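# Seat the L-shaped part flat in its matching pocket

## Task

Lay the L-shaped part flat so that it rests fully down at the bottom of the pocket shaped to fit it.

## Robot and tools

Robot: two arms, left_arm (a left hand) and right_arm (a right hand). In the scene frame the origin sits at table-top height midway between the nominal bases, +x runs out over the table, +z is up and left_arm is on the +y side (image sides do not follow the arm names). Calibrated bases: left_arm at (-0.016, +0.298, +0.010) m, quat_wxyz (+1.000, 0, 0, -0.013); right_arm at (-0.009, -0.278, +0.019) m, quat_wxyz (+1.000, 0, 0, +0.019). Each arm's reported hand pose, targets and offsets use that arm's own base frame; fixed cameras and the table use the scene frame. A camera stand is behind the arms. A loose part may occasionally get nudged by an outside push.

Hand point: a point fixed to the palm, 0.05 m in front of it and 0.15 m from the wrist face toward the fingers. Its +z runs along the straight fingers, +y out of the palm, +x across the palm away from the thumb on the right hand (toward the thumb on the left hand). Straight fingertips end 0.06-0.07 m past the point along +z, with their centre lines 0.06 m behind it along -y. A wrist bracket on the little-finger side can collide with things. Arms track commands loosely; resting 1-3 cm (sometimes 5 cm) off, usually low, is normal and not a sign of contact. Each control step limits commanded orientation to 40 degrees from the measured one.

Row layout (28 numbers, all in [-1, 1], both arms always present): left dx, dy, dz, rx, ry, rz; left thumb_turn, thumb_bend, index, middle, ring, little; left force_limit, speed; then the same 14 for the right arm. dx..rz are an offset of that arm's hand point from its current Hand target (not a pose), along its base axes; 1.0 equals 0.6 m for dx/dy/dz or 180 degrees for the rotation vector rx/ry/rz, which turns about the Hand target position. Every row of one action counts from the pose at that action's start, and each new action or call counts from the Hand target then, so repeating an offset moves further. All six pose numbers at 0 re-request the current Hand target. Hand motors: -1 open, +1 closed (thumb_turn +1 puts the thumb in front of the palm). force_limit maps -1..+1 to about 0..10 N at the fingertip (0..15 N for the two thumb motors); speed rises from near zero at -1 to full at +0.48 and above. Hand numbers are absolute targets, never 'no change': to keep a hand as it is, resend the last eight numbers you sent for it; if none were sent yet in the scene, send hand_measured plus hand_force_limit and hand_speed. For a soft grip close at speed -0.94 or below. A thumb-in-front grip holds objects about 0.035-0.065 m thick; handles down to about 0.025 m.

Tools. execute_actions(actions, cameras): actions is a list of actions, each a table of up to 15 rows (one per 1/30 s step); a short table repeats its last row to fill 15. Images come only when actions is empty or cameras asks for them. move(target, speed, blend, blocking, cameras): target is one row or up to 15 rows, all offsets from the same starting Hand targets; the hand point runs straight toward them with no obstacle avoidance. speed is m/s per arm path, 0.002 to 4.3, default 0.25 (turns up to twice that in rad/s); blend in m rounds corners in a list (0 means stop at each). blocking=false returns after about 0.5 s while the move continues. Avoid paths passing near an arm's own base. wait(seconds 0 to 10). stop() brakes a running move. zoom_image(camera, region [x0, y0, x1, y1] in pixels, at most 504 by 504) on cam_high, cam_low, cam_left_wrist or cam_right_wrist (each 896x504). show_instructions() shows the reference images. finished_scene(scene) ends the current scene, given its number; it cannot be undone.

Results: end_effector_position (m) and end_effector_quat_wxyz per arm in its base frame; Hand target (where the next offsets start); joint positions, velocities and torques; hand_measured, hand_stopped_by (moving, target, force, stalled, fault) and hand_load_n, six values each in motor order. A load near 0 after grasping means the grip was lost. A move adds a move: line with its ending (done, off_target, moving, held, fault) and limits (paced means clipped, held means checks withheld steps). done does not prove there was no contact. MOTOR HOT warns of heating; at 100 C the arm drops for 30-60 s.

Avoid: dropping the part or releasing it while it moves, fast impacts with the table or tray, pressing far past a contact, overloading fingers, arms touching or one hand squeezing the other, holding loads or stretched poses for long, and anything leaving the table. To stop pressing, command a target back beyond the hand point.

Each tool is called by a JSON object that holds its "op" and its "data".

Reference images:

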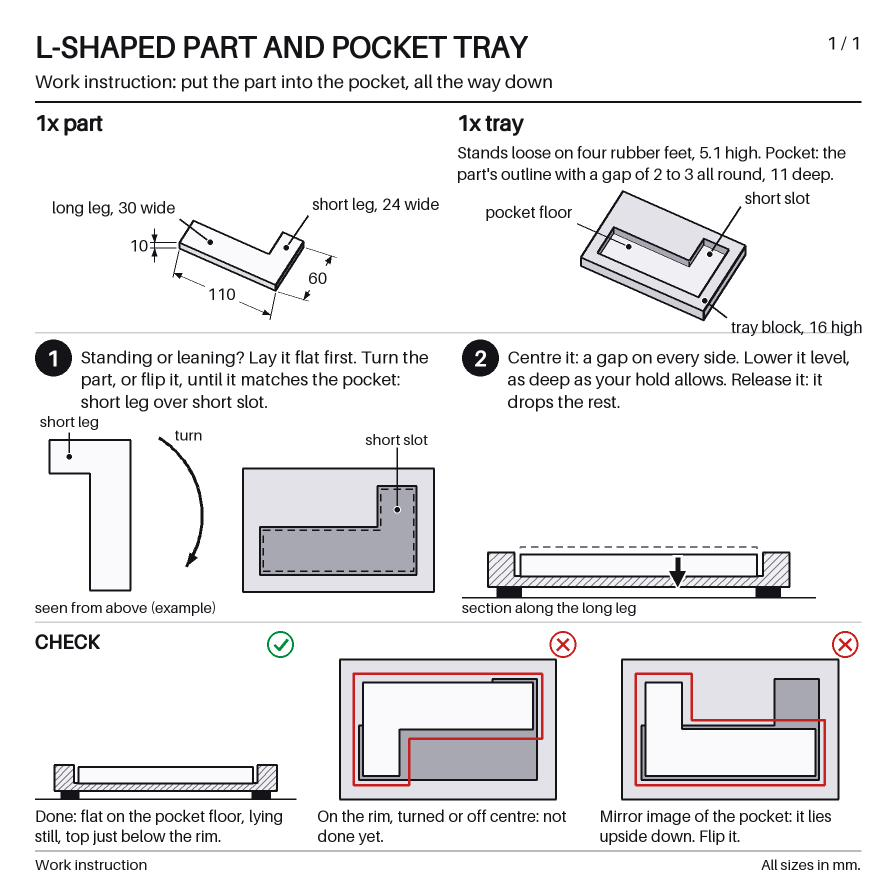

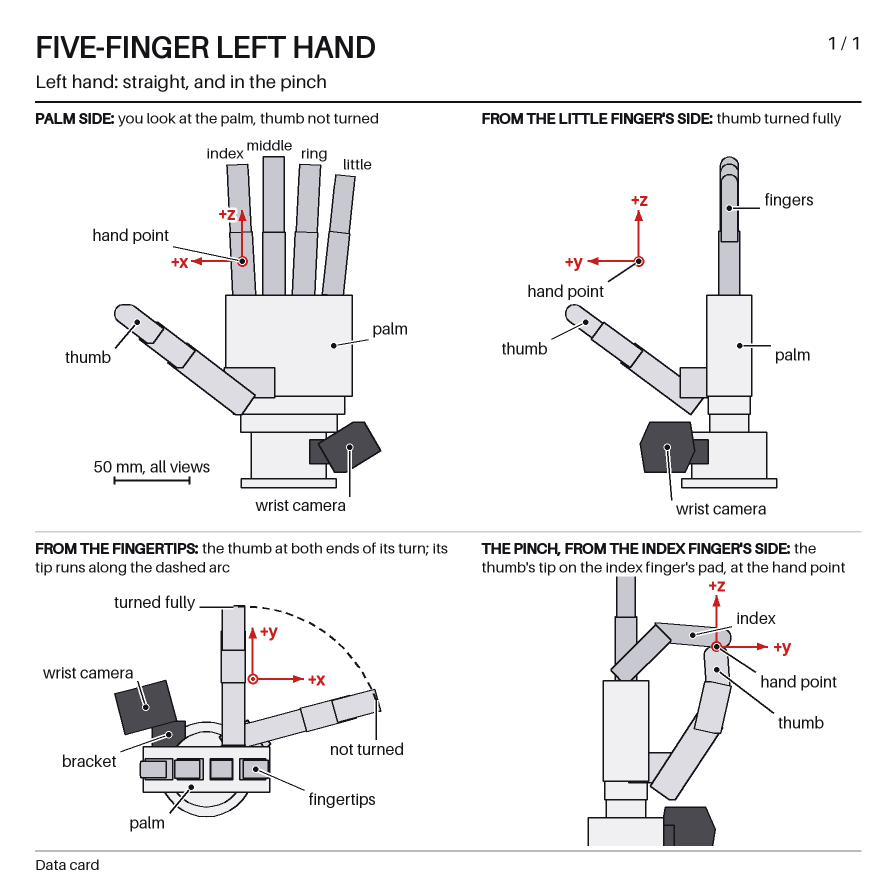

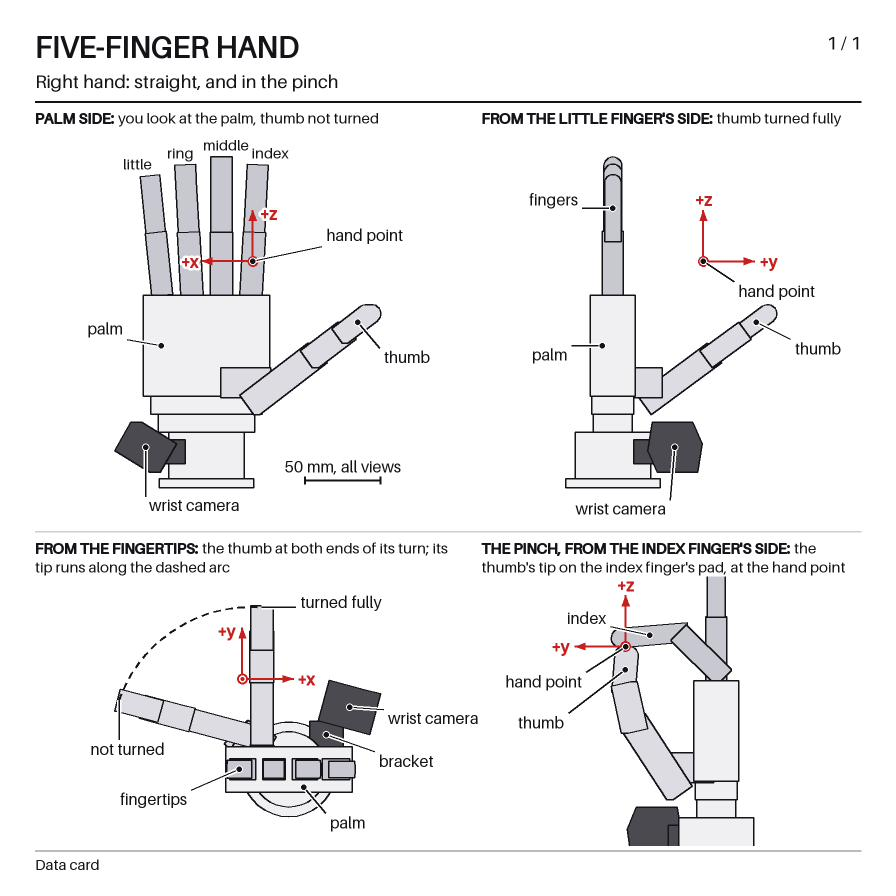

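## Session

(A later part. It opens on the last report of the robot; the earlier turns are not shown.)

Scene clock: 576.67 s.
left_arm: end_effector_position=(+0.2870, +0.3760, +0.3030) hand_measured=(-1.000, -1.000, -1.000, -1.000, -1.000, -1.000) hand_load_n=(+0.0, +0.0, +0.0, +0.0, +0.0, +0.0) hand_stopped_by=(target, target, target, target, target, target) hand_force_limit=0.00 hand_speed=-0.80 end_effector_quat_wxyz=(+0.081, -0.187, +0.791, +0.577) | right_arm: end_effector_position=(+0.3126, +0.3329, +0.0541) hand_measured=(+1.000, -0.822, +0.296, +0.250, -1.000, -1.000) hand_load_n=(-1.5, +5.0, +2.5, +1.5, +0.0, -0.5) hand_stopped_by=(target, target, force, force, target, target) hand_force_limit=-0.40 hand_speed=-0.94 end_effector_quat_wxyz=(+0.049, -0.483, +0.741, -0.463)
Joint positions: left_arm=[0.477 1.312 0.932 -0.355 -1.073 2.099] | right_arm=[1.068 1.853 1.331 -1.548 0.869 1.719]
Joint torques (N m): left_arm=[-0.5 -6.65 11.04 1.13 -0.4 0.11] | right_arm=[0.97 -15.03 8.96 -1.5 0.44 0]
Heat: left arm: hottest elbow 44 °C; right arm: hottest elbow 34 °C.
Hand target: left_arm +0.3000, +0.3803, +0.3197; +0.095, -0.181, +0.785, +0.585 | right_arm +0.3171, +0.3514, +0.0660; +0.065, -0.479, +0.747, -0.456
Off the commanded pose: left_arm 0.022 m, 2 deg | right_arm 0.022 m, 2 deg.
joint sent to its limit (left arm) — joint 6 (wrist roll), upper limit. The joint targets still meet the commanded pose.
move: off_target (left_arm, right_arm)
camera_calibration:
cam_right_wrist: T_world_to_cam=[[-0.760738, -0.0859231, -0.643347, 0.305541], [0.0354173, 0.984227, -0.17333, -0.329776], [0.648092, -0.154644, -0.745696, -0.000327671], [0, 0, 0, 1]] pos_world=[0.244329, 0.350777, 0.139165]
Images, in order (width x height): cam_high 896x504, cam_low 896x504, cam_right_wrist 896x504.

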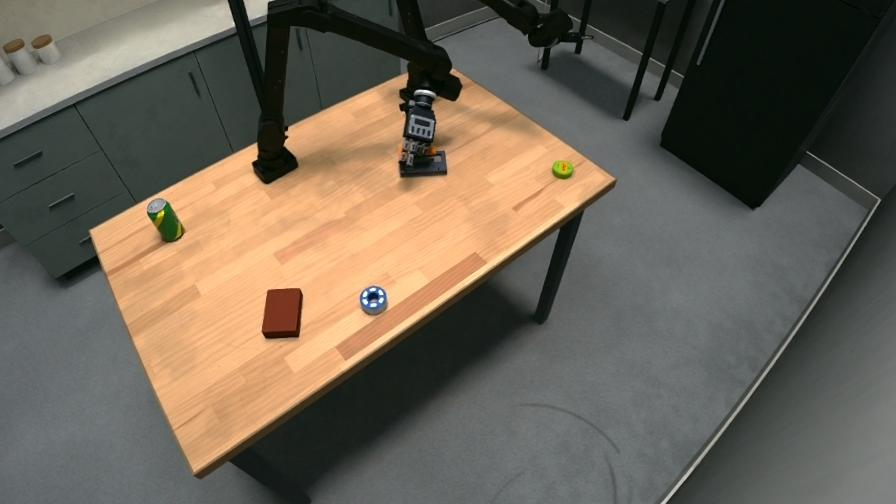

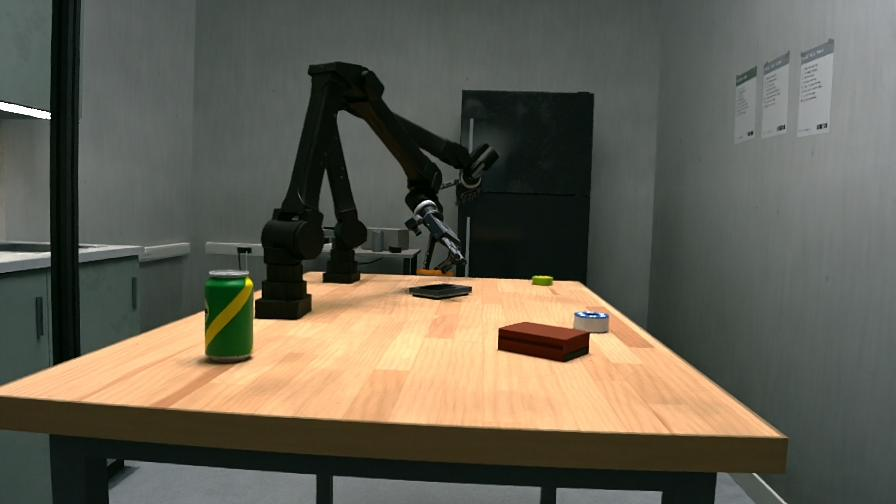

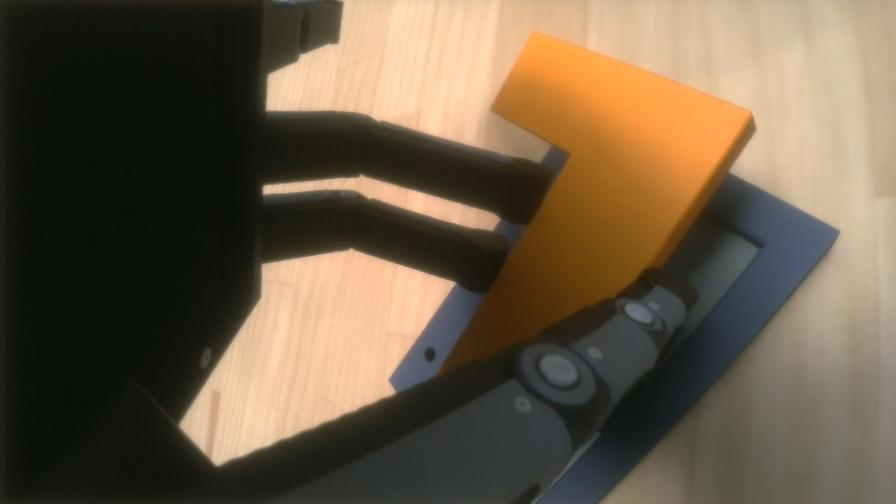

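{"op": "zoom_image", "data": {"camera": "cam_right_wrist", "region": [640, 90, 860, 310]}}

{"op": "zoom_image", "data": {"camera": "cam_right_wrist", "region": [380, 10, 600, 230]}}

{"op": "zoom_image", "data": {"camera": "cam_right_wrist", "region": [380, 200, 700, 504]}}

Scaled by 2.291 from the camera's 896x504 image, which has a finer 1280x720 frame.

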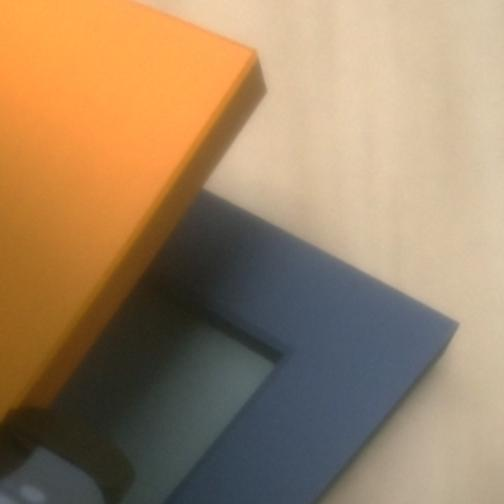

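Scaled by 2.291 from the camera's 896x504 image, which has a finer 1280x720 frame.

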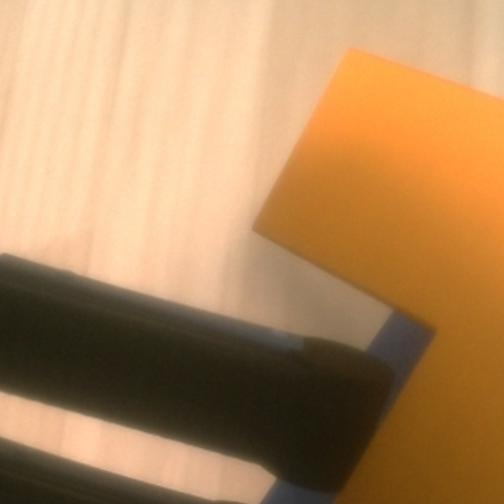

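Scaled by 1.575 from the camera's 896x504 image, which has a finer 1280x720 frame.

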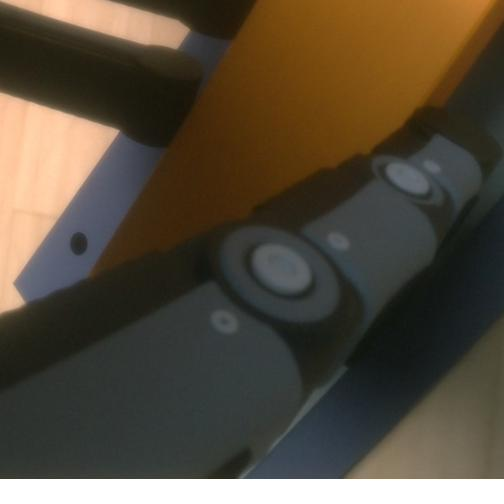

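{"op": "move", "data": {"target": [0,0,0,0,0,0,-1,-1,-1,-1,-1,-1,0,-0.8, 0.0067,0.0275,0.008,0.0225,-0.021,0.003,1,-0.82,0.5,0.5,-1,-1,-0.4,-0.94], "speed": 0.06, "cameras": ["cam_low","cam_right_wrist"]}}

Scene clock: 632.07 s.
left_arm: end_effector_position=(+0.2870, +0.3760, +0.3030) hand_measured=(-1.000, -1.000, -1.000, -1.000, -1.000, -1.000) hand_load_n=(+0.0, +0.0, +0.0, +0.0, +0.0, +0.0) hand_stopped_by=(target, target, target, target, target, target) hand_force_limit=0.00 hand_speed=-0.80 end_effector_quat_wxyz=(+0.081, -0.187, +0.791, +0.577) | right_arm: end_effector_position=(+0.3149, +0.3457, +0.0551) hand_measured=(+1.000, -0.822, +0.296, +0.250, -1.000, -1.000) hand_load_n=(-2.0, +5.0, +2.5, +1.5, +0.0, +0.0) hand_stopped_by=(target, target, force, force, target, target) hand_force_limit=-0.40 hand_speed=-0.94 end_effector_quat_wxyz=(+0.078, -0.473, +0.748, -0.458)
Joint positions: left_arm=[0.477 1.312 0.932 -0.355 -1.073 2.099] | right_arm=[1.084 1.849 1.331 -1.516 0.883 1.748]
Joint torques (N m): left_arm=[-0.5 -6.59 11.04 1.11 -0.4 0.11] | right_arm=[1.2 -16.32 8.5 -0.44 0.67 -0.01]
Heat: left arm: hottest elbow 45 °C; right arm: hottest elbow 36 °C.
Hand target: left_arm +0.3000, +0.3803, +0.3197; +0.095, -0.181, +0.785, +0.585 | right_arm +0.3211, +0.3679, +0.0708; +0.108, -0.465, +0.758, -0.444
Off the commanded pose: left_arm 0.022 m, 2 deg | right_arm 0.028 m, 4 deg.
joint sent to its limit (left arm) — joint 6 (wrist roll), upper limit. The joint targets still meet the commanded pose.
move: off_target (left_arm, right_arm)
camera_calibration:
cam_right_wrist: T_world_to_cam=[[-0.728887, -0.0622453, -0.681798, 0.292956], [0.0365892, 0.990894, -0.129581, -0.347343], [0.683655, -0.119396, -0.719972, -0.0239482], [0, 0, 0, 1]] pos_world=[0.242614, 0.359556, 0.137486]
Images, in order (width x height): cam_low 896x504, cam_right_wrist 896x504.

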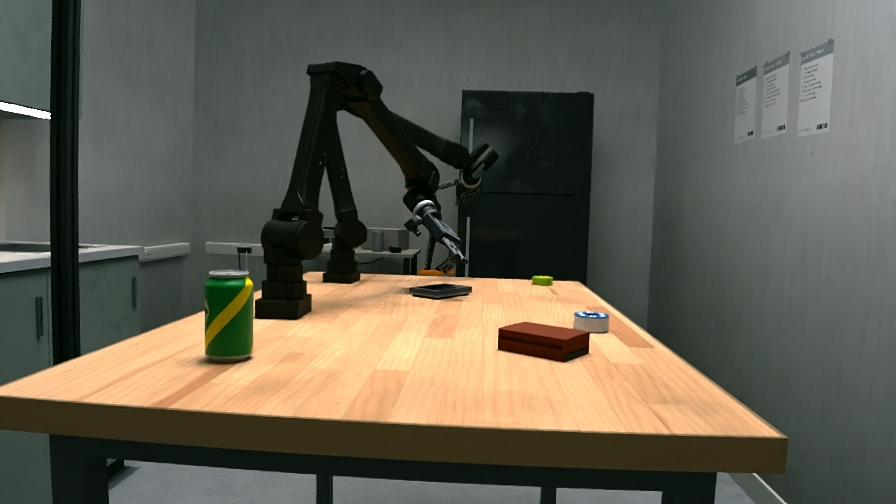

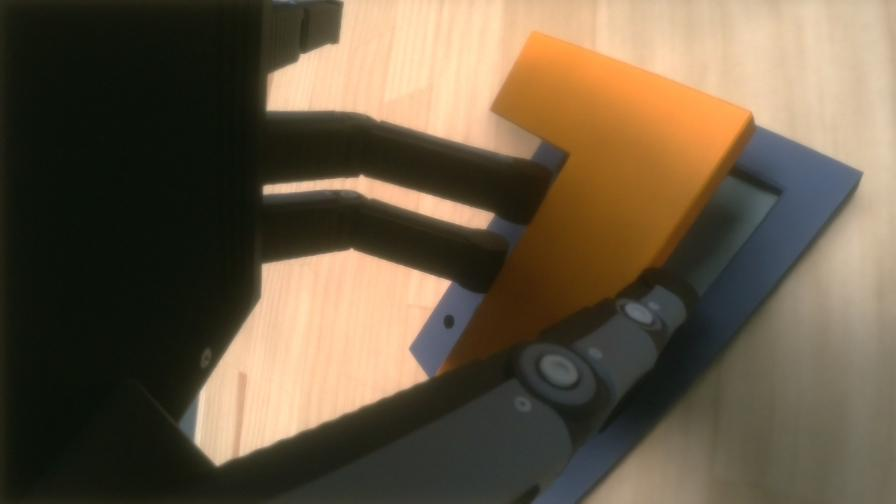

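{"op": "execute_actions", "data": {"actions": [], "cameras": ["cam_right_wrist","cam_high"]}}

Scene clock: 645.50 s.
left_arm: end_effector_position=(+0.2870, +0.3760, +0.3030) hand_measured=(-1.000, -1.000, -1.000, -1.000, -1.000, -1.000) hand_load_n=(+0.0, +0.0, +0.0, +0.0, -0.5, +0.0) hand_stopped_by=(target, target, target, target, target, target) hand_force_limit=0.00 hand_speed=-0.80 end_effector_quat_wxyz=(+0.081, -0.187, +0.791, +0.577) | right_arm: end_effector_position=(+0.3149, +0.3458, +0.0551) hand_measured=(+1.000, -0.822, +0.296, +0.250, -1.000, -1.000) hand_load_n=(-1.5, +5.0, +2.5, +1.5, +0.0, +0.0) hand_stopped_by=(target, target, force, force, target, target) hand_force_limit=-0.40 hand_speed=-0.94 end_effector_quat_wxyz=(+0.078, -0.473, +0.748, -0.458)
Joint positions: left_arm=[0.477 1.312 0.932 -0.355 -1.073 2.099] | right_arm=[1.084 1.849 1.331 -1.516 0.883 1.748]
Joint velocities: within noise
Joint torques (N m): left_arm=[-0.44 -6.65 11.04 1.11 -0.4 0.11] | right_arm=[1.32 -16.38 8.42 -0.39 0.67 0]
Heat: left arm: hottest elbow 46 °C; right arm: hottest elbow 36 °C.
Hand target: left_arm +0.3000, +0.3803, +0.3197; +0.095, -0.181, +0.785, +0.585 | right_arm +0.3211, +0.3679, +0.0708; +0.108, -0.465, +0.758, -0.444
Off the commanded pose: left_arm 0.022 m, 2 deg | right_arm 0.028 m, 4 deg.
camera_calibration:
cam_right_wrist: T_world_to_cam=[[-0.728682, -0.0620036, -0.68204, 0.292853], [0.0368059, 0.990908, -0.129406, -0.347425], [0.683863, -0.119399, -0.719775, -0.0240251], [0, 0, 0, 1]] pos_world=[0.242614, 0.359556, 0.137486]
Images, in order (width x height): cam_high 896x504, cam_right_wrist 896x504.

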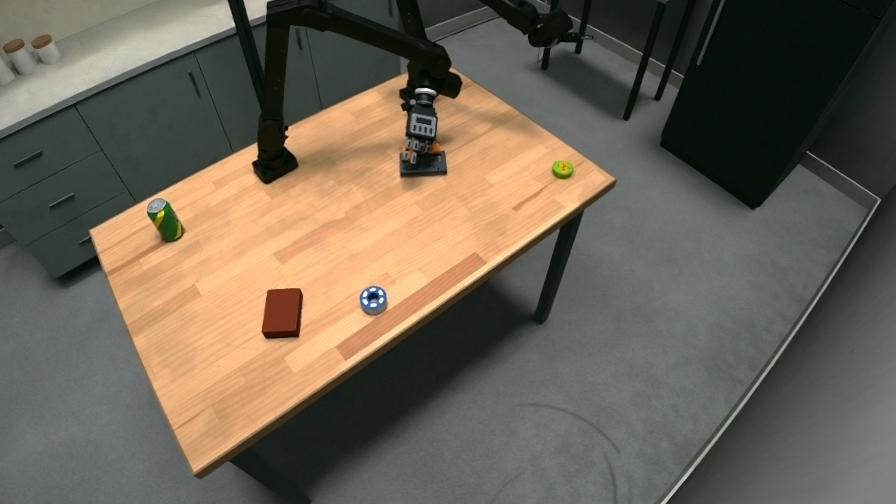

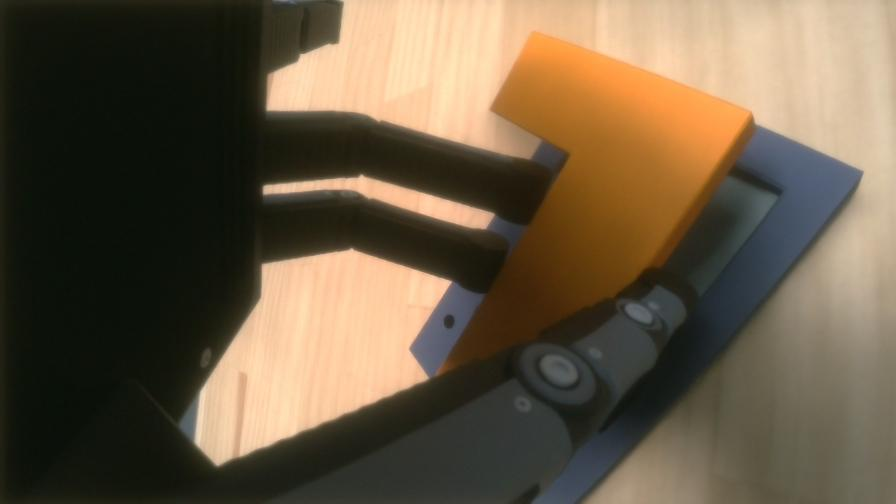

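{"op": "move", "data": {"target": [0,0,0,0,0,0,-1,-1,-1,-1,-1,-1,0,-0.8,-0.005,-0.022,-0.058,0,0,0,1,-0.82,0.5,0.5,-1,-1,-0.4,-0.94], "speed": 0.06, "cameras": ["cam_right_wrist"]}}

Scene clock: 677.47 s.
left_arm: end_effector_position=(+0.2870, +0.3760, +0.3030) hand_measured=(-1.000, -1.000, -1.000, -1.000, -1.000, -1.000) hand_load_n=(+0.0, +0.0, +0.0, +0.0, +0.0, +0.0) hand_stopped_by=(target, target, target, target, target, target) hand_force_limit=0.00 hand_speed=-0.80 end_effector_quat_wxyz=(+0.081, -0.187, +0.791, +0.577) | right_arm: end_effector_position=(+0.3193, +0.3528, +0.0388) hand_measured=(+1.000, -0.822, +0.296, +0.250, -1.000, -1.000) hand_load_n=(-1.5, +5.0, +2.5, +1.5, +0.0, +0.0) hand_stopped_by=(target, target, force, force, target, target) hand_force_limit=-0.40 hand_speed=-0.94 end_effector_quat_wxyz=(+0.105, -0.463, +0.759, -0.444)
Joint positions: left_arm=[0.477 1.312 0.932 -0.355 -1.073 2.099] | right_arm=[1.084 1.848 1.292 -1.41 0.887 1.748]
Joint torques (N m): left_arm=[-0.5 -6.65 11.04 1.11 -0.4 0.11] | right_arm=[0.32 -14.74 5.27 -0.2 0.68 -0.11]
Heat: left arm: hottest elbow 46 °C; right arm: hottest elbow 36 °C.
Hand target: left_arm +0.3000, +0.3803, +0.3197; +0.095, -0.181, +0.785, +0.585 | right_arm +0.3181, +0.3546, +0.0359; +0.108, -0.465, +0.758, -0.444
Off the commanded pose: left_arm 0.022 m, 2 deg | right_arm 0.004 m, 0 deg.
joint sent to its limit (left arm) — joint 6 (wrist roll), upper limit. The joint targets still meet the commanded pose.
move: off_target (left_arm)
camera_calibration:
cam_right_wrist: T_world_to_cam=[[-0.70488, -0.0226984, -0.708963, 0.264991], [0.0388334, 0.996754, -0.0705222, -0.361746], [0.708263, -0.0772411, -0.701711, -0.0611923], [0, 0, 0, 1]] pos_world=[0.244175, 0.361861, 0.119418]
Images, in order (width x height): cam_right_wrist 896x504.

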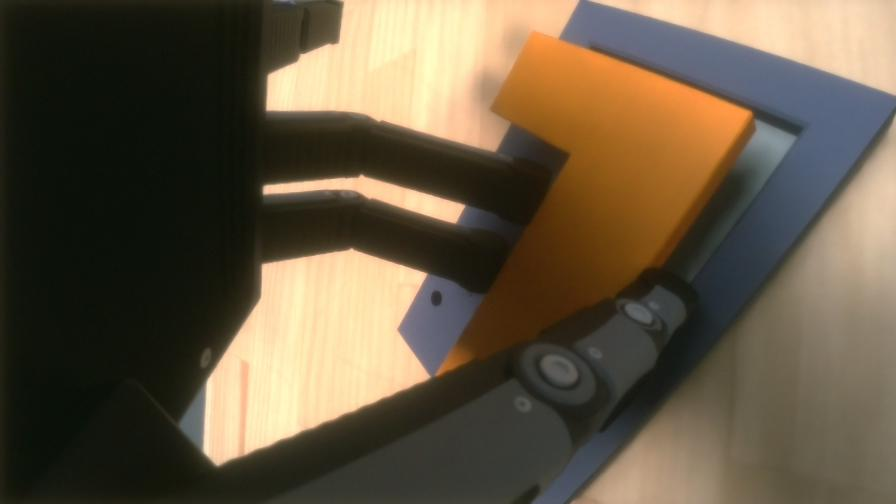

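{"op": "zoom_image", "data": {"camera": "cam_right_wrist", "region": [480, 0, 896, 234]}}

Scaled by 1.212 from the camera's 896x504 image, which has a finer 1280x720 frame.

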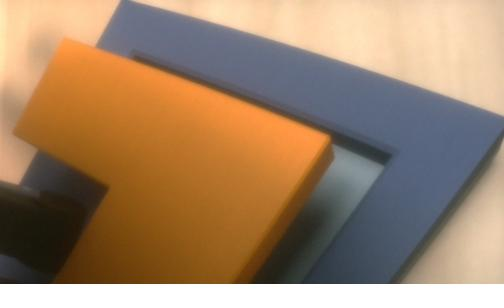

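{"op": "move", "data": {"target": [0,0,0,0,0,0,-1,-1,-1,-1,-1,-1,0,-0.8,-0.0078,-0.0057,-0.023,0,0,0,1,-0.82,0.5,0.5,-1,-1,-0.4,-0.94], "speed": 0.05, "cameras": ["cam_right_wrist"]}}

{"op": "zoom_image", "data": {"camera": "cam_right_wrist", "region": [480, 0, 896, 234]}}

Scene clock: 708.63 s.
left_arm: end_effector_position=(+0.2870, +0.3760, +0.3030) hand_measured=(-1.000, -1.000, -1.000, -1.000, -1.000, -1.000) hand_load_n=(+0.0, +0.0, +0.0, +0.0, -0.5, +0.0) hand_stopped_by=(target, target, target, target, target, target) hand_force_limit=0.00 hand_speed=-0.80 end_effector_quat_wxyz=(+0.081, -0.187, +0.791, +0.577) | right_arm: end_effector_position=(+0.3172, +0.3487, +0.0287) hand_measured=(+1.000, -0.822, +0.296, +0.250, -1.000, -1.000) hand_load_n=(-2.0, +5.0, +2.5, +2.0, +0.0, +0.0) hand_stopped_by=(target, target, force, force, target, target) hand_force_limit=-0.40 hand_speed=-0.94 end_effector_quat_wxyz=(+0.106, -0.463, +0.760, -0.444)
Joint positions: left_arm=[0.477 1.312 0.932 -0.355 -1.073 2.099] | right_arm=[1.084 1.851 1.265 -1.377 0.887 1.748]
Joint torques (N m): left_arm=[-0.5 -6.59 11.03 1.11 -0.4 0.11] | right_arm=[1.08 -13.8 4.97 -0.39 0.59 -0.02]
Heat: left arm: hottest elbow 47 °C; right arm: hottest shoulder 34 °C.
Hand target: left_arm +0.3000, +0.3803, +0.3197; +0.095, -0.181, +0.785, +0.585 | right_arm +0.3134, +0.3512, +0.0221; +0.108, -0.465, +0.758, -0.444
Off the commanded pose: left_arm 0.022 m, 2 deg | right_arm 0.008 m, 0 deg.
joint sent to its limit (left arm) — joint 6 (wrist roll), upper limit. The joint targets still meet the commanded pose.
move: off_target (left_arm)
camera_calibration:
cam_right_wrist: T_world_to_cam=[[-0.703855, -0.0208295, -0.710038, 0.255243], [0.0389031, 0.996939, -0.0678104, -0.358375], [0.709277, -0.0753514, -0.700891, -0.0680714], [0, 0, 0, 1]] pos_world=[0.241878, 0.357465, 0.10922]
Images, in order (width x height): cam_right_wrist 896x504.

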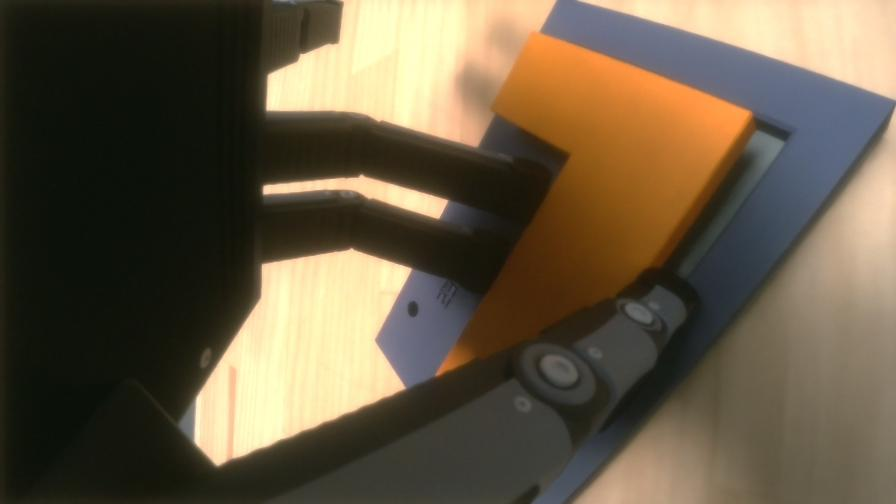

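Scaled by 1.212 from the camera's 896x504 image, which has a finer 1280x720 frame.

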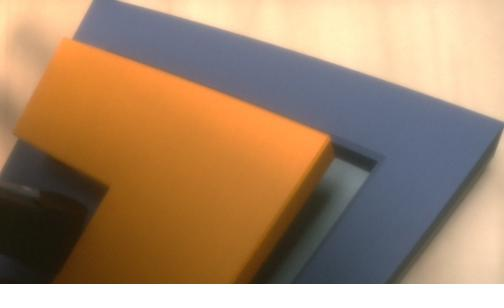

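{"op": "move", "data": {"target": [0,0,0,0,0,0,-1,-1,-1,-1,-1,-1,0,-0.8,-0.012,0.01,0.005,0,0,0,1,-0.82,0.5,0.5,-1,-1,-0.4,-0.94], "speed": 0.05}}

Scene clock: 727.27 s.
left_arm: end_effector_position=(+0.2870, +0.3760, +0.3030) hand_measured=(-1.000, -1.000, -1.000, -1.000, -1.000, -1.000) hand_load_n=(+0.0, +0.0, -0.5, +0.0, +0.0, +0.0) hand_stopped_by=(target, target, target, target, target, target) hand_force_limit=0.00 hand_speed=-0.80 end_effector_quat_wxyz=(+0.081, -0.187, +0.791, +0.577) | right_arm: end_effector_position=(+0.3102, +0.3544, +0.0273) hand_measured=(+1.000, -0.822, +0.296, +0.250, -1.000, -1.000) hand_load_n=(-1.5, +5.0, +3.0, +1.5, +0.0, +0.0) hand_stopped_by=(target, target, force, force, target, target) hand_force_limit=-0.40 hand_speed=-0.94 end_effector_quat_wxyz=(+0.111, -0.463, +0.760, -0.442)
Joint positions: left_arm=[0.477 1.312 0.932 -0.355 -1.073 2.099] | right_arm=[1.103 1.854 1.265 -1.383 0.883 1.772]
Joint torques (N m): left_arm=[-0.44 -6.65 11.04 1.11 -0.4 0.11] | right_arm=[0.85 -13.98 6.01 -1.26 0.48 0.04]
Heat: left arm: hottest elbow 47 °C; right arm: hottest shoulder 35 °C.
Hand target: left_arm +0.3000, +0.3803, +0.3197; +0.095, -0.181, +0.785, +0.585 | right_arm +0.3062, +0.3573, +0.0251; +0.108, -0.465, +0.758, -0.444
Off the commanded pose: left_arm 0.022 m, 2 deg | right_arm 0.005 m, 1 deg.
joint sent to its limit (left arm) — joint 6 (wrist roll), upper limit. The joint targets still meet the commanded pose.
move: off_target (left_arm)

{"op": "move", "data": {"target": [0,0,0,0,0,0,-1,-1,-1,-1,-1,-1,0,-0.8,0.0208,-0.0178,0.0033,0,0,0,1,-0.82,0.5,0.5,-1,-1,-0.4,-0.94], "speed": 0.04}}

Scene clock: 734.40 s.
left_arm: end_effector_position=(+0.2870, +0.3760, +0.3030) hand_measured=(-1.000, -1.000, -1.000, -1.000, -1.000, -1.000) hand_load_n=(+0.0, +0.0, +0.0, +0.0, +0.0, -0.5) hand_stopped_by=(target, target, target, target, target, target) hand_force_limit=0.00 hand_speed=-0.80 end_effector_quat_wxyz=(+0.081, -0.187, +0.791, +0.577) | right_arm: end_effector_position=(+0.3158, +0.3517, +0.0273) hand_measured=(+1.000, -0.822, +0.296, +0.250, -1.000, -1.000) hand_load_n=(-1.5, +5.0, +3.0, +1.5, +0.0, +0.0) hand_stopped_by=(target, target, force, force, target, target) hand_force_limit=-0.40 hand_speed=-0.94 end_effector_quat_wxyz=(+0.110, -0.465, +0.758, -0.444)
Joint positions: left_arm=[0.477 1.312 0.932 -0.355 -1.073 2.099] | right_arm=[1.091 1.854 1.265 -1.371 0.89 1.749]
Joint torques (N m): left_arm=[-0.5 -6.65 11.03 1.11 -0.4 0.11] | right_arm=[-0.91 -15.68 4.75 -0.25 0.67 -0.24]
Heat: left arm: hottest elbow 47 °C; right arm: hottest shoulder 35 °C.
Hand target: left_arm +0.3000, +0.3803, +0.3197; +0.095, -0.181, +0.785, +0.585 | right_arm +0.3188, +0.3465, +0.0271; +0.108, -0.464, +0.758, -0.444
Off the commanded pose: left_arm 0.022 m, 2 deg | right_arm 0.006 m, 0 deg.
joint sent to its limit (left arm) — joint 6 (wrist roll), upper limit. The joint targets still meet the commanded pose.
move: off_target (left_arm)

{"op": "wait", "data": {"seconds": 0, "cameras": ["cam_right_wrist"]}}

{"op": "zoom_image", "data": {"camera": "cam_right_wrist", "region": [480, 0, 896, 234]}}

Scene clock: 736.73 s.
left_arm: end_effector_position=(+0.2870, +0.3760, +0.3030) hand_measured=(-1.000, -1.000, -1.000, -1.000, -1.000, -1.000) hand_load_n=(+0.0, +0.0, +0.0, +0.0, +0.0, +0.0) hand_stopped_by=(target, target, target, target, target, target) hand_force_limit=0.00 hand_speed=-0.80 end_effector_quat_wxyz=(+0.081, -0.187, +0.791, +0.577) | right_arm: end_effector_position=(+0.3158, +0.3517, +0.0273) hand_measured=(+1.000, -0.822, +0.296, +0.250, -1.000, -1.000) hand_load_n=(-2.0, +5.0, +2.5, +1.5, +0.0, +0.0) hand_stopped_by=(target, target, force, force, target, target) hand_force_limit=-0.40 hand_speed=-0.94 end_effector_quat_wxyz=(+0.109, -0.465, +0.758, -0.444)
Joint positions: left_arm=[0.477 1.312 0.932 -0.355 -1.073 2.099] | right_arm=[1.091 1.854 1.265 -1.371 0.89 1.748]
Joint torques (N m): left_arm=[-0.5 -6.59 11.04 1.13 -0.4 0.11] | right_arm=[-0.85 -15.68 4.7 -0.21 0.68 -0.24]
Heat: left arm: hottest elbow 47 °C; right arm: hottest shoulder 34 °C.
Hand target: left_arm +0.3000, +0.3803, +0.3197; +0.095, -0.181, +0.785, +0.585 | right_arm +0.3187, +0.3465, +0.0271; +0.108, -0.465, +0.758, -0.444
Off the commanded pose: left_arm 0.022 m, 2 deg | right_arm 0.006 m, 0 deg.
camera_calibration:
cam_right_wrist: T_world_to_cam=[[-0.700957, -0.0262236, -0.712721, 0.254352], [0.0308058, 0.997278, -0.0669908, -0.358992], [0.712538, -0.0689136, -0.698241, -0.0713387], [0, 0, 0, 1]] pos_world=[0.24018, 0.359769, 0.107421]
Images, in order (width x height): cam_right_wrist 896x504.

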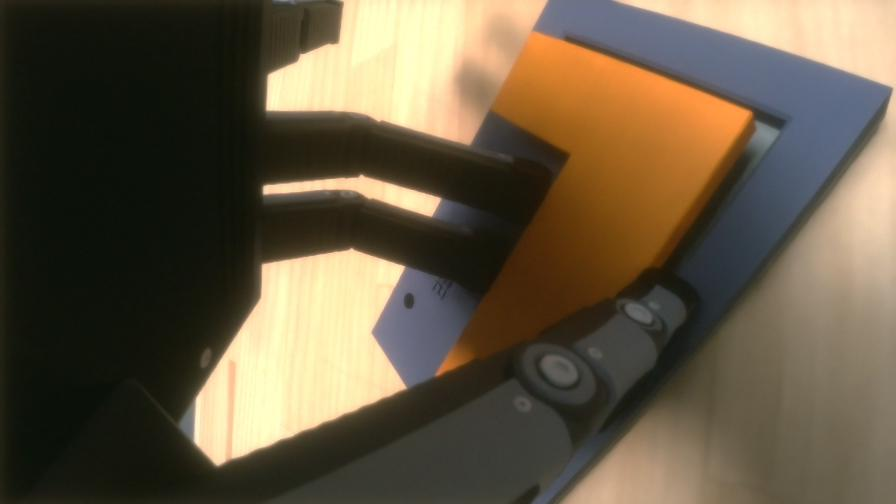

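Scaled by 1.212 from the camera's 896x504 image, which has a finer 1280x720 frame.

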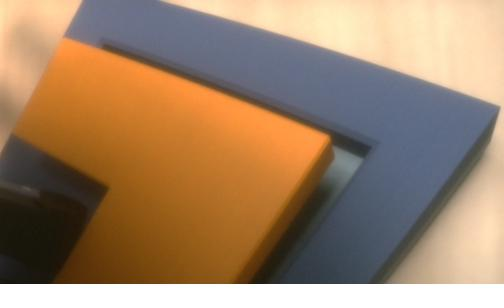

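{"op": "move", "data": {"target": [0,0,0,0,0,0,-1,-1,-1,-1,-1,-1,0,-0.8,-0.003,-0.0025,-0.0105,0,0,0,1,-0.82,0.5,0.5,-1,-1,-0.4,-0.94], "speed": 0.03, "cameras": ["cam_right_wrist"]}}

{"op": "zoom_image", "data": {"camera": "cam_right_wrist", "region": [480, 0, 896, 234]}}

Scene clock: 764.90 s.
left_arm: end_effector_position=(+0.2870, +0.3760, +0.3030) hand_measured=(-1.000, -1.000, -1.000, -1.000, -1.000, -1.000) hand_load_n=(+0.0, +0.0, +0.0, +0.0, +0.0, +0.0) hand_stopped_by=(target, target, target, target, target, target) hand_force_limit=0.00 hand_speed=-0.80 end_effector_quat_wxyz=(+0.081, -0.187, +0.791, +0.577) | right_arm: end_effector_position=(+0.3148, +0.3493, +0.0237) hand_measured=(+1.000, -0.822, +0.296, +0.250, -1.000, -1.000) hand_load_n=(-2.5, +5.0, +2.5, +2.0, +0.0, +0.0) hand_stopped_by=(target, target, force, force, target, target) hand_force_limit=-0.40 hand_speed=-0.94 end_effector_quat_wxyz=(+0.110, -0.466, +0.757, -0.445)
Joint positions: left_arm=[0.477 1.312 0.932 -0.355 -1.073 2.099] | right_arm=[1.091 1.854 1.253 -1.36 0.892 1.747]
Joint torques (N m): left_arm=[-0.5 -6.59 11.04 1.11 -0.4 0.11] | right_arm=[-0.79 -15.09 4.56 -0.12 0.58 -0.17]
Heat: left arm: hottest elbow 47 °C; right arm: hottest shoulder 34 °C.
Hand target: left_arm +0.3000, +0.3803, +0.3197; +0.095, -0.181, +0.785, +0.585 | right_arm +0.3170, +0.3450, +0.0208; +0.108, -0.465, +0.758, -0.444
Off the commanded pose: left_arm 0.022 m, 2 deg | right_arm 0.006 m, 0 deg.
joint sent to its limit (left arm) — joint 6 (wrist roll), upper limit. The joint targets still meet the commanded pose.
move: off_target (left_arm)
camera_calibration:
cam_right_wrist: T_world_to_cam=[[-0.700343, -0.0284922, -0.713238, 0.25174], [0.0294814, 0.997196, -0.0687841, -0.356274], [0.713197, -0.0691997, -0.697539, -0.0734348], [0, 0, 0, 1]] pos_world=[0.239181, 0.357366, 0.103821]
Images, in order (width x height): cam_right_wrist 896x504.

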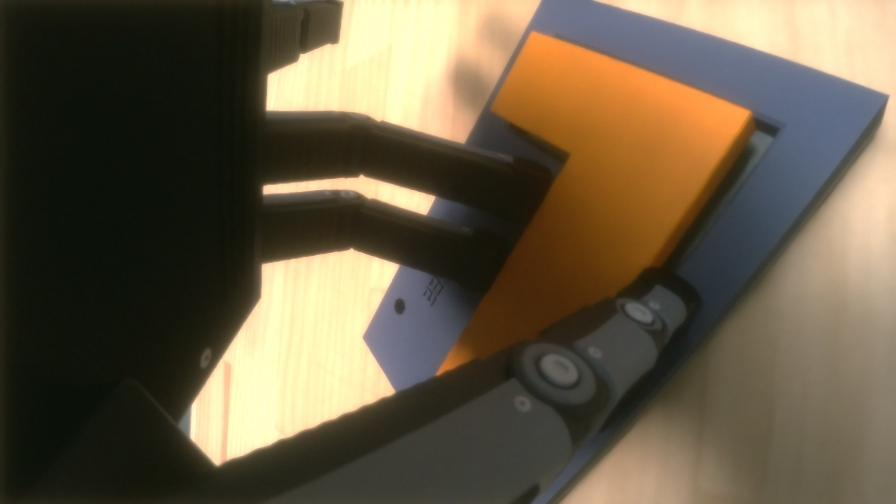

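Scaled by 1.212 from the camera's 896x504 image, which has a finer 1280x720 frame.

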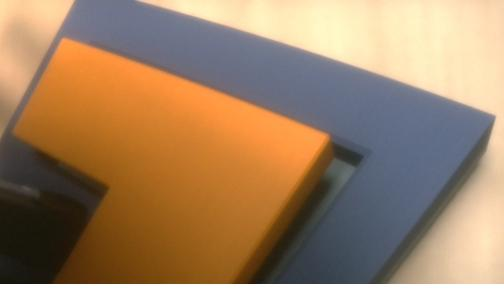

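{"op": "move", "data": {"target": [0,0,0,0,0,0,-1,-1,-1,-1,-1,-1,0,-0.8,0,0,-0.0067,0,0,0,1,-0.82,0.5,0.5,-1,-1,-0.4,-0.94], "speed": 0.03, "cameras": ["cam_right_wrist"]}}

{"op": "zoom_image", "data": {"camera": "cam_right_wrist", "region": [480, 0, 896, 234]}}

Scene clock: 785.27 s.
left_arm: end_effector_position=(+0.2870, +0.3760, +0.3030) hand_measured=(-1.000, -1.000, -1.000, -1.000, -1.000, -1.000) hand_load_n=(+0.0, +0.0, +0.0, +0.0, +0.0, +0.0) hand_stopped_by=(target, target, target, target, target, target) hand_force_limit=0.00 hand_speed=-0.80 end_effector_quat_wxyz=(+0.081, -0.187, +0.791, +0.577) | right_arm: end_effector_position=(+0.3152, +0.3496, +0.0233) hand_measured=(+1.000, -0.822, +0.296, +0.250, -1.000, -1.000) hand_load_n=(-3.5, +4.5, +2.0, +2.0, +0.0, +0.0) hand_stopped_by=(target, target, force, force, target, target) hand_force_limit=-0.40 hand_speed=-0.94 end_effector_quat_wxyz=(+0.111, -0.467, +0.756, -0.445)
Joint positions: left_arm=[0.477 1.312 0.932 -0.355 -1.073 2.099] | right_arm=[1.091 1.854 1.252 -1.355 0.894 1.741]
Joint torques (N m): left_arm=[-0.5 -6.65 11.04 1.13 -0.4 0.11] | right_arm=[-0.79 -14.39 4.45 0.14 0.51 -0.14]
Heat: left arm: hottest elbow 47 °C; right arm: hottest shoulder 34 °C.
Hand target: left_arm +0.3000, +0.3803, +0.3197; +0.095, -0.181, +0.785, +0.585 | right_arm +0.3170, +0.3450, +0.0168; +0.108, -0.465, +0.758, -0.444
Off the commanded pose: left_arm 0.022 m, 2 deg | right_arm 0.008 m, 0 deg.
joint sent to its limit (left arm) — joint 6 (wrist roll), upper limit. The joint targets still meet the commanded pose.
move: off_target (left_arm)
camera_calibration:
cam_right_wrist: T_world_to_cam=[[-0.699937, -0.0312689, -0.71352, 0.252591], [0.0257772, 0.997284, -0.0689909, -0.355534], [0.71374, -0.0666818, -0.69723, -0.0749819], [0, 0, 0, 1]] pos_world=[0.23948, 0.357467, 0.103421]
Images, in order (width x height): cam_right_wrist 896x504.

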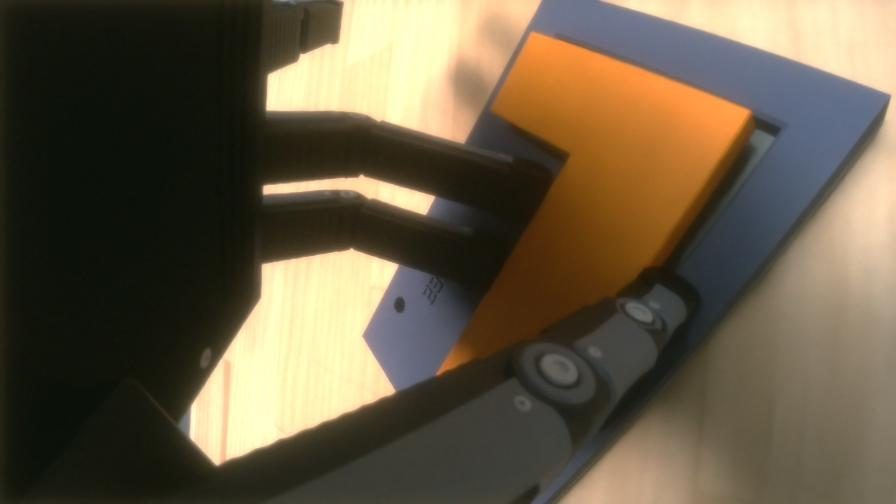

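Scaled by 1.212 from the camera's 896x504 image, which has a finer 1280x720 frame.

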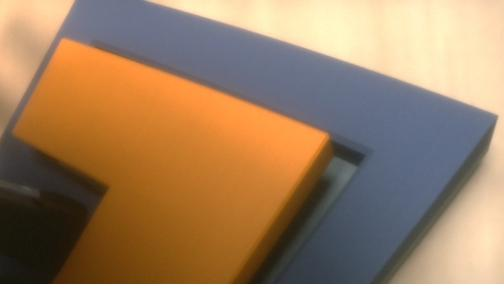

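{"op": "wait", "data": {"seconds": 0, "cameras": ["cam_high","cam_low","cam_left_wrist"]}}

{"op": "zoom_image", "data": {"camera": "cam_high", "region": [380, 120, 480, 190]}}

{"op": "zoom_image", "data": {"camera": "cam_low", "region": [300, 180, 500, 320]}}

Scene clock: 807.63 s.
left_arm: end_effector_position=(+0.2870, +0.3760, +0.3030) hand_measured=(-1.000, -1.000, -1.000, -1.000, -1.000, -1.000) hand_load_n=(+0.0, +0.0, +0.0, +0.0, +0.0, +0.0) hand_stopped_by=(target, target, target, target, target, target) hand_force_limit=0.00 hand_speed=-0.80 end_effector_quat_wxyz=(+0.081, -0.187, +0.791, +0.577) | right_arm: end_effector_position=(+0.3152, +0.3496, +0.0233) hand_measured=(+1.000, -0.822, +0.296, +0.250, -1.000, -1.000) hand_load_n=(-3.5, +4.5, +2.0, +1.5, +0.0, +0.0) hand_stopped_by=(target, target, force, force, target, target) hand_force_limit=-0.40 hand_speed=-0.94 end_effector_quat_wxyz=(+0.111, -0.467, +0.756, -0.445)
Joint positions: left_arm=[0.477 1.312 0.932 -0.355 -1.073 2.099] | right_arm=[1.091 1.854 1.252 -1.355 0.894 1.741]
Joint torques (N m): left_arm=[-0.44 -6.59 11.03 1.11 -0.4 0.11] | right_arm=[-0.91 -14.33 4.45 0.12 0.51 -0.13]
Heat: left arm: hottest elbow 47 °C; right arm: hottest shoulder 34 °C.
Hand target: left_arm +0.3000, +0.3803, +0.3197; +0.095, -0.181, +0.785, +0.585 | right_arm +0.3170, +0.3450, +0.0168; +0.108, -0.464, +0.758, -0.444
Off the commanded pose: left_arm 0.022 m, 2 deg | right_arm 0.008 m, 0 deg.
camera_calibration:
cam_left_wrist: T_world_to_cam=[[0.141882, -0.269427, -0.952512, 0.355613], [-0.810872, -0.583546, 0.0442777, 0.439891], [-0.567764, 0.766083, -0.301266, 0.0785363], [0, 0, 0, 1]] pos_world=[0.35083, 0.292343, 0.342908]
Images, in order (width x height): cam_high 896x504, cam_low 896x504, cam_left_wrist 896x504.

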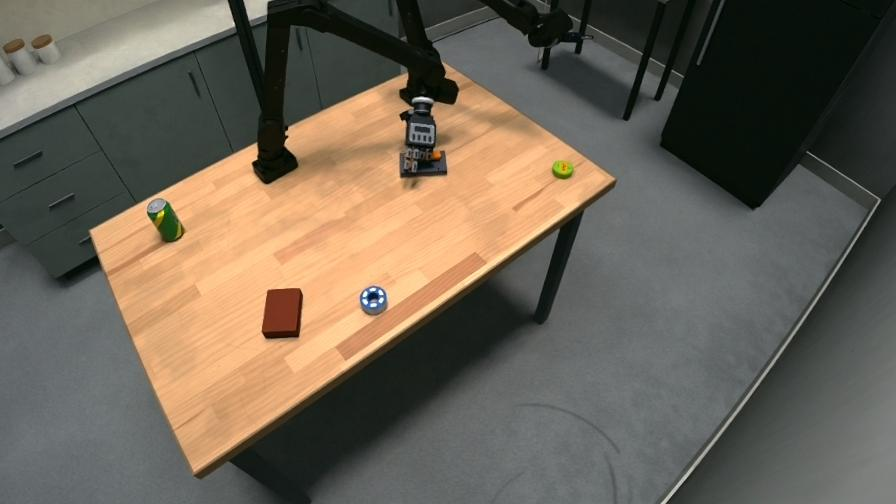

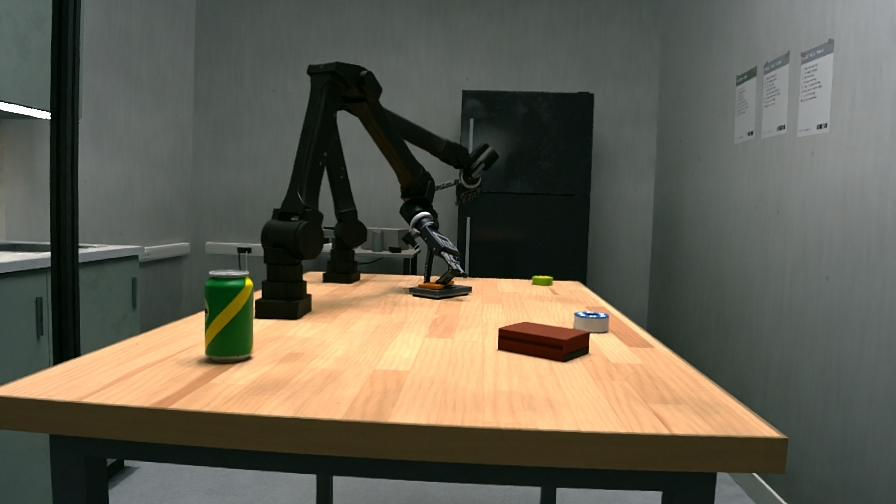

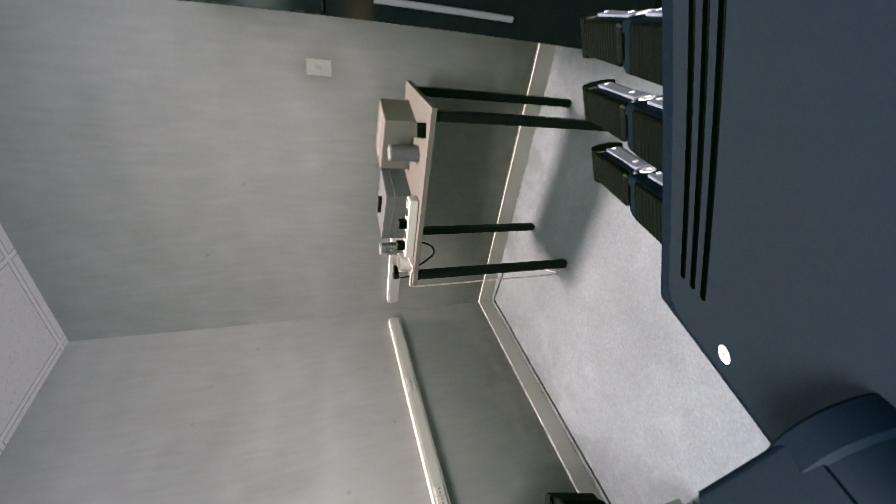

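Scaled by 5.040 from the camera's 896x504 image, which has a finer 1280x720 frame.

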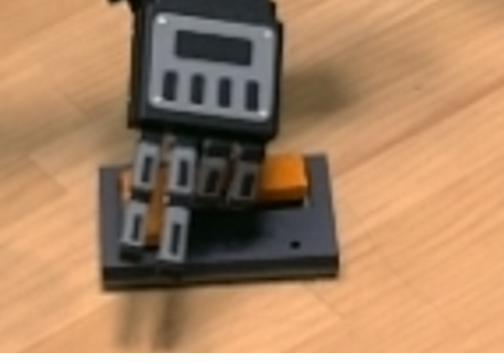

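Scaled by 2.520 from the camera's 896x504 image, which has a finer 1280x720 frame.

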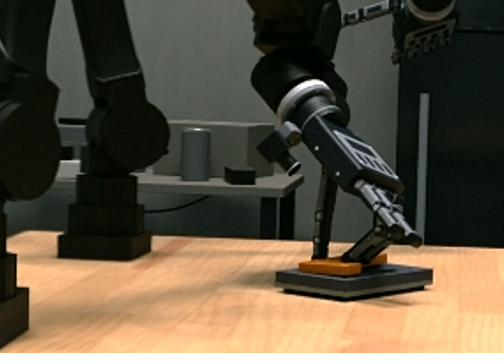

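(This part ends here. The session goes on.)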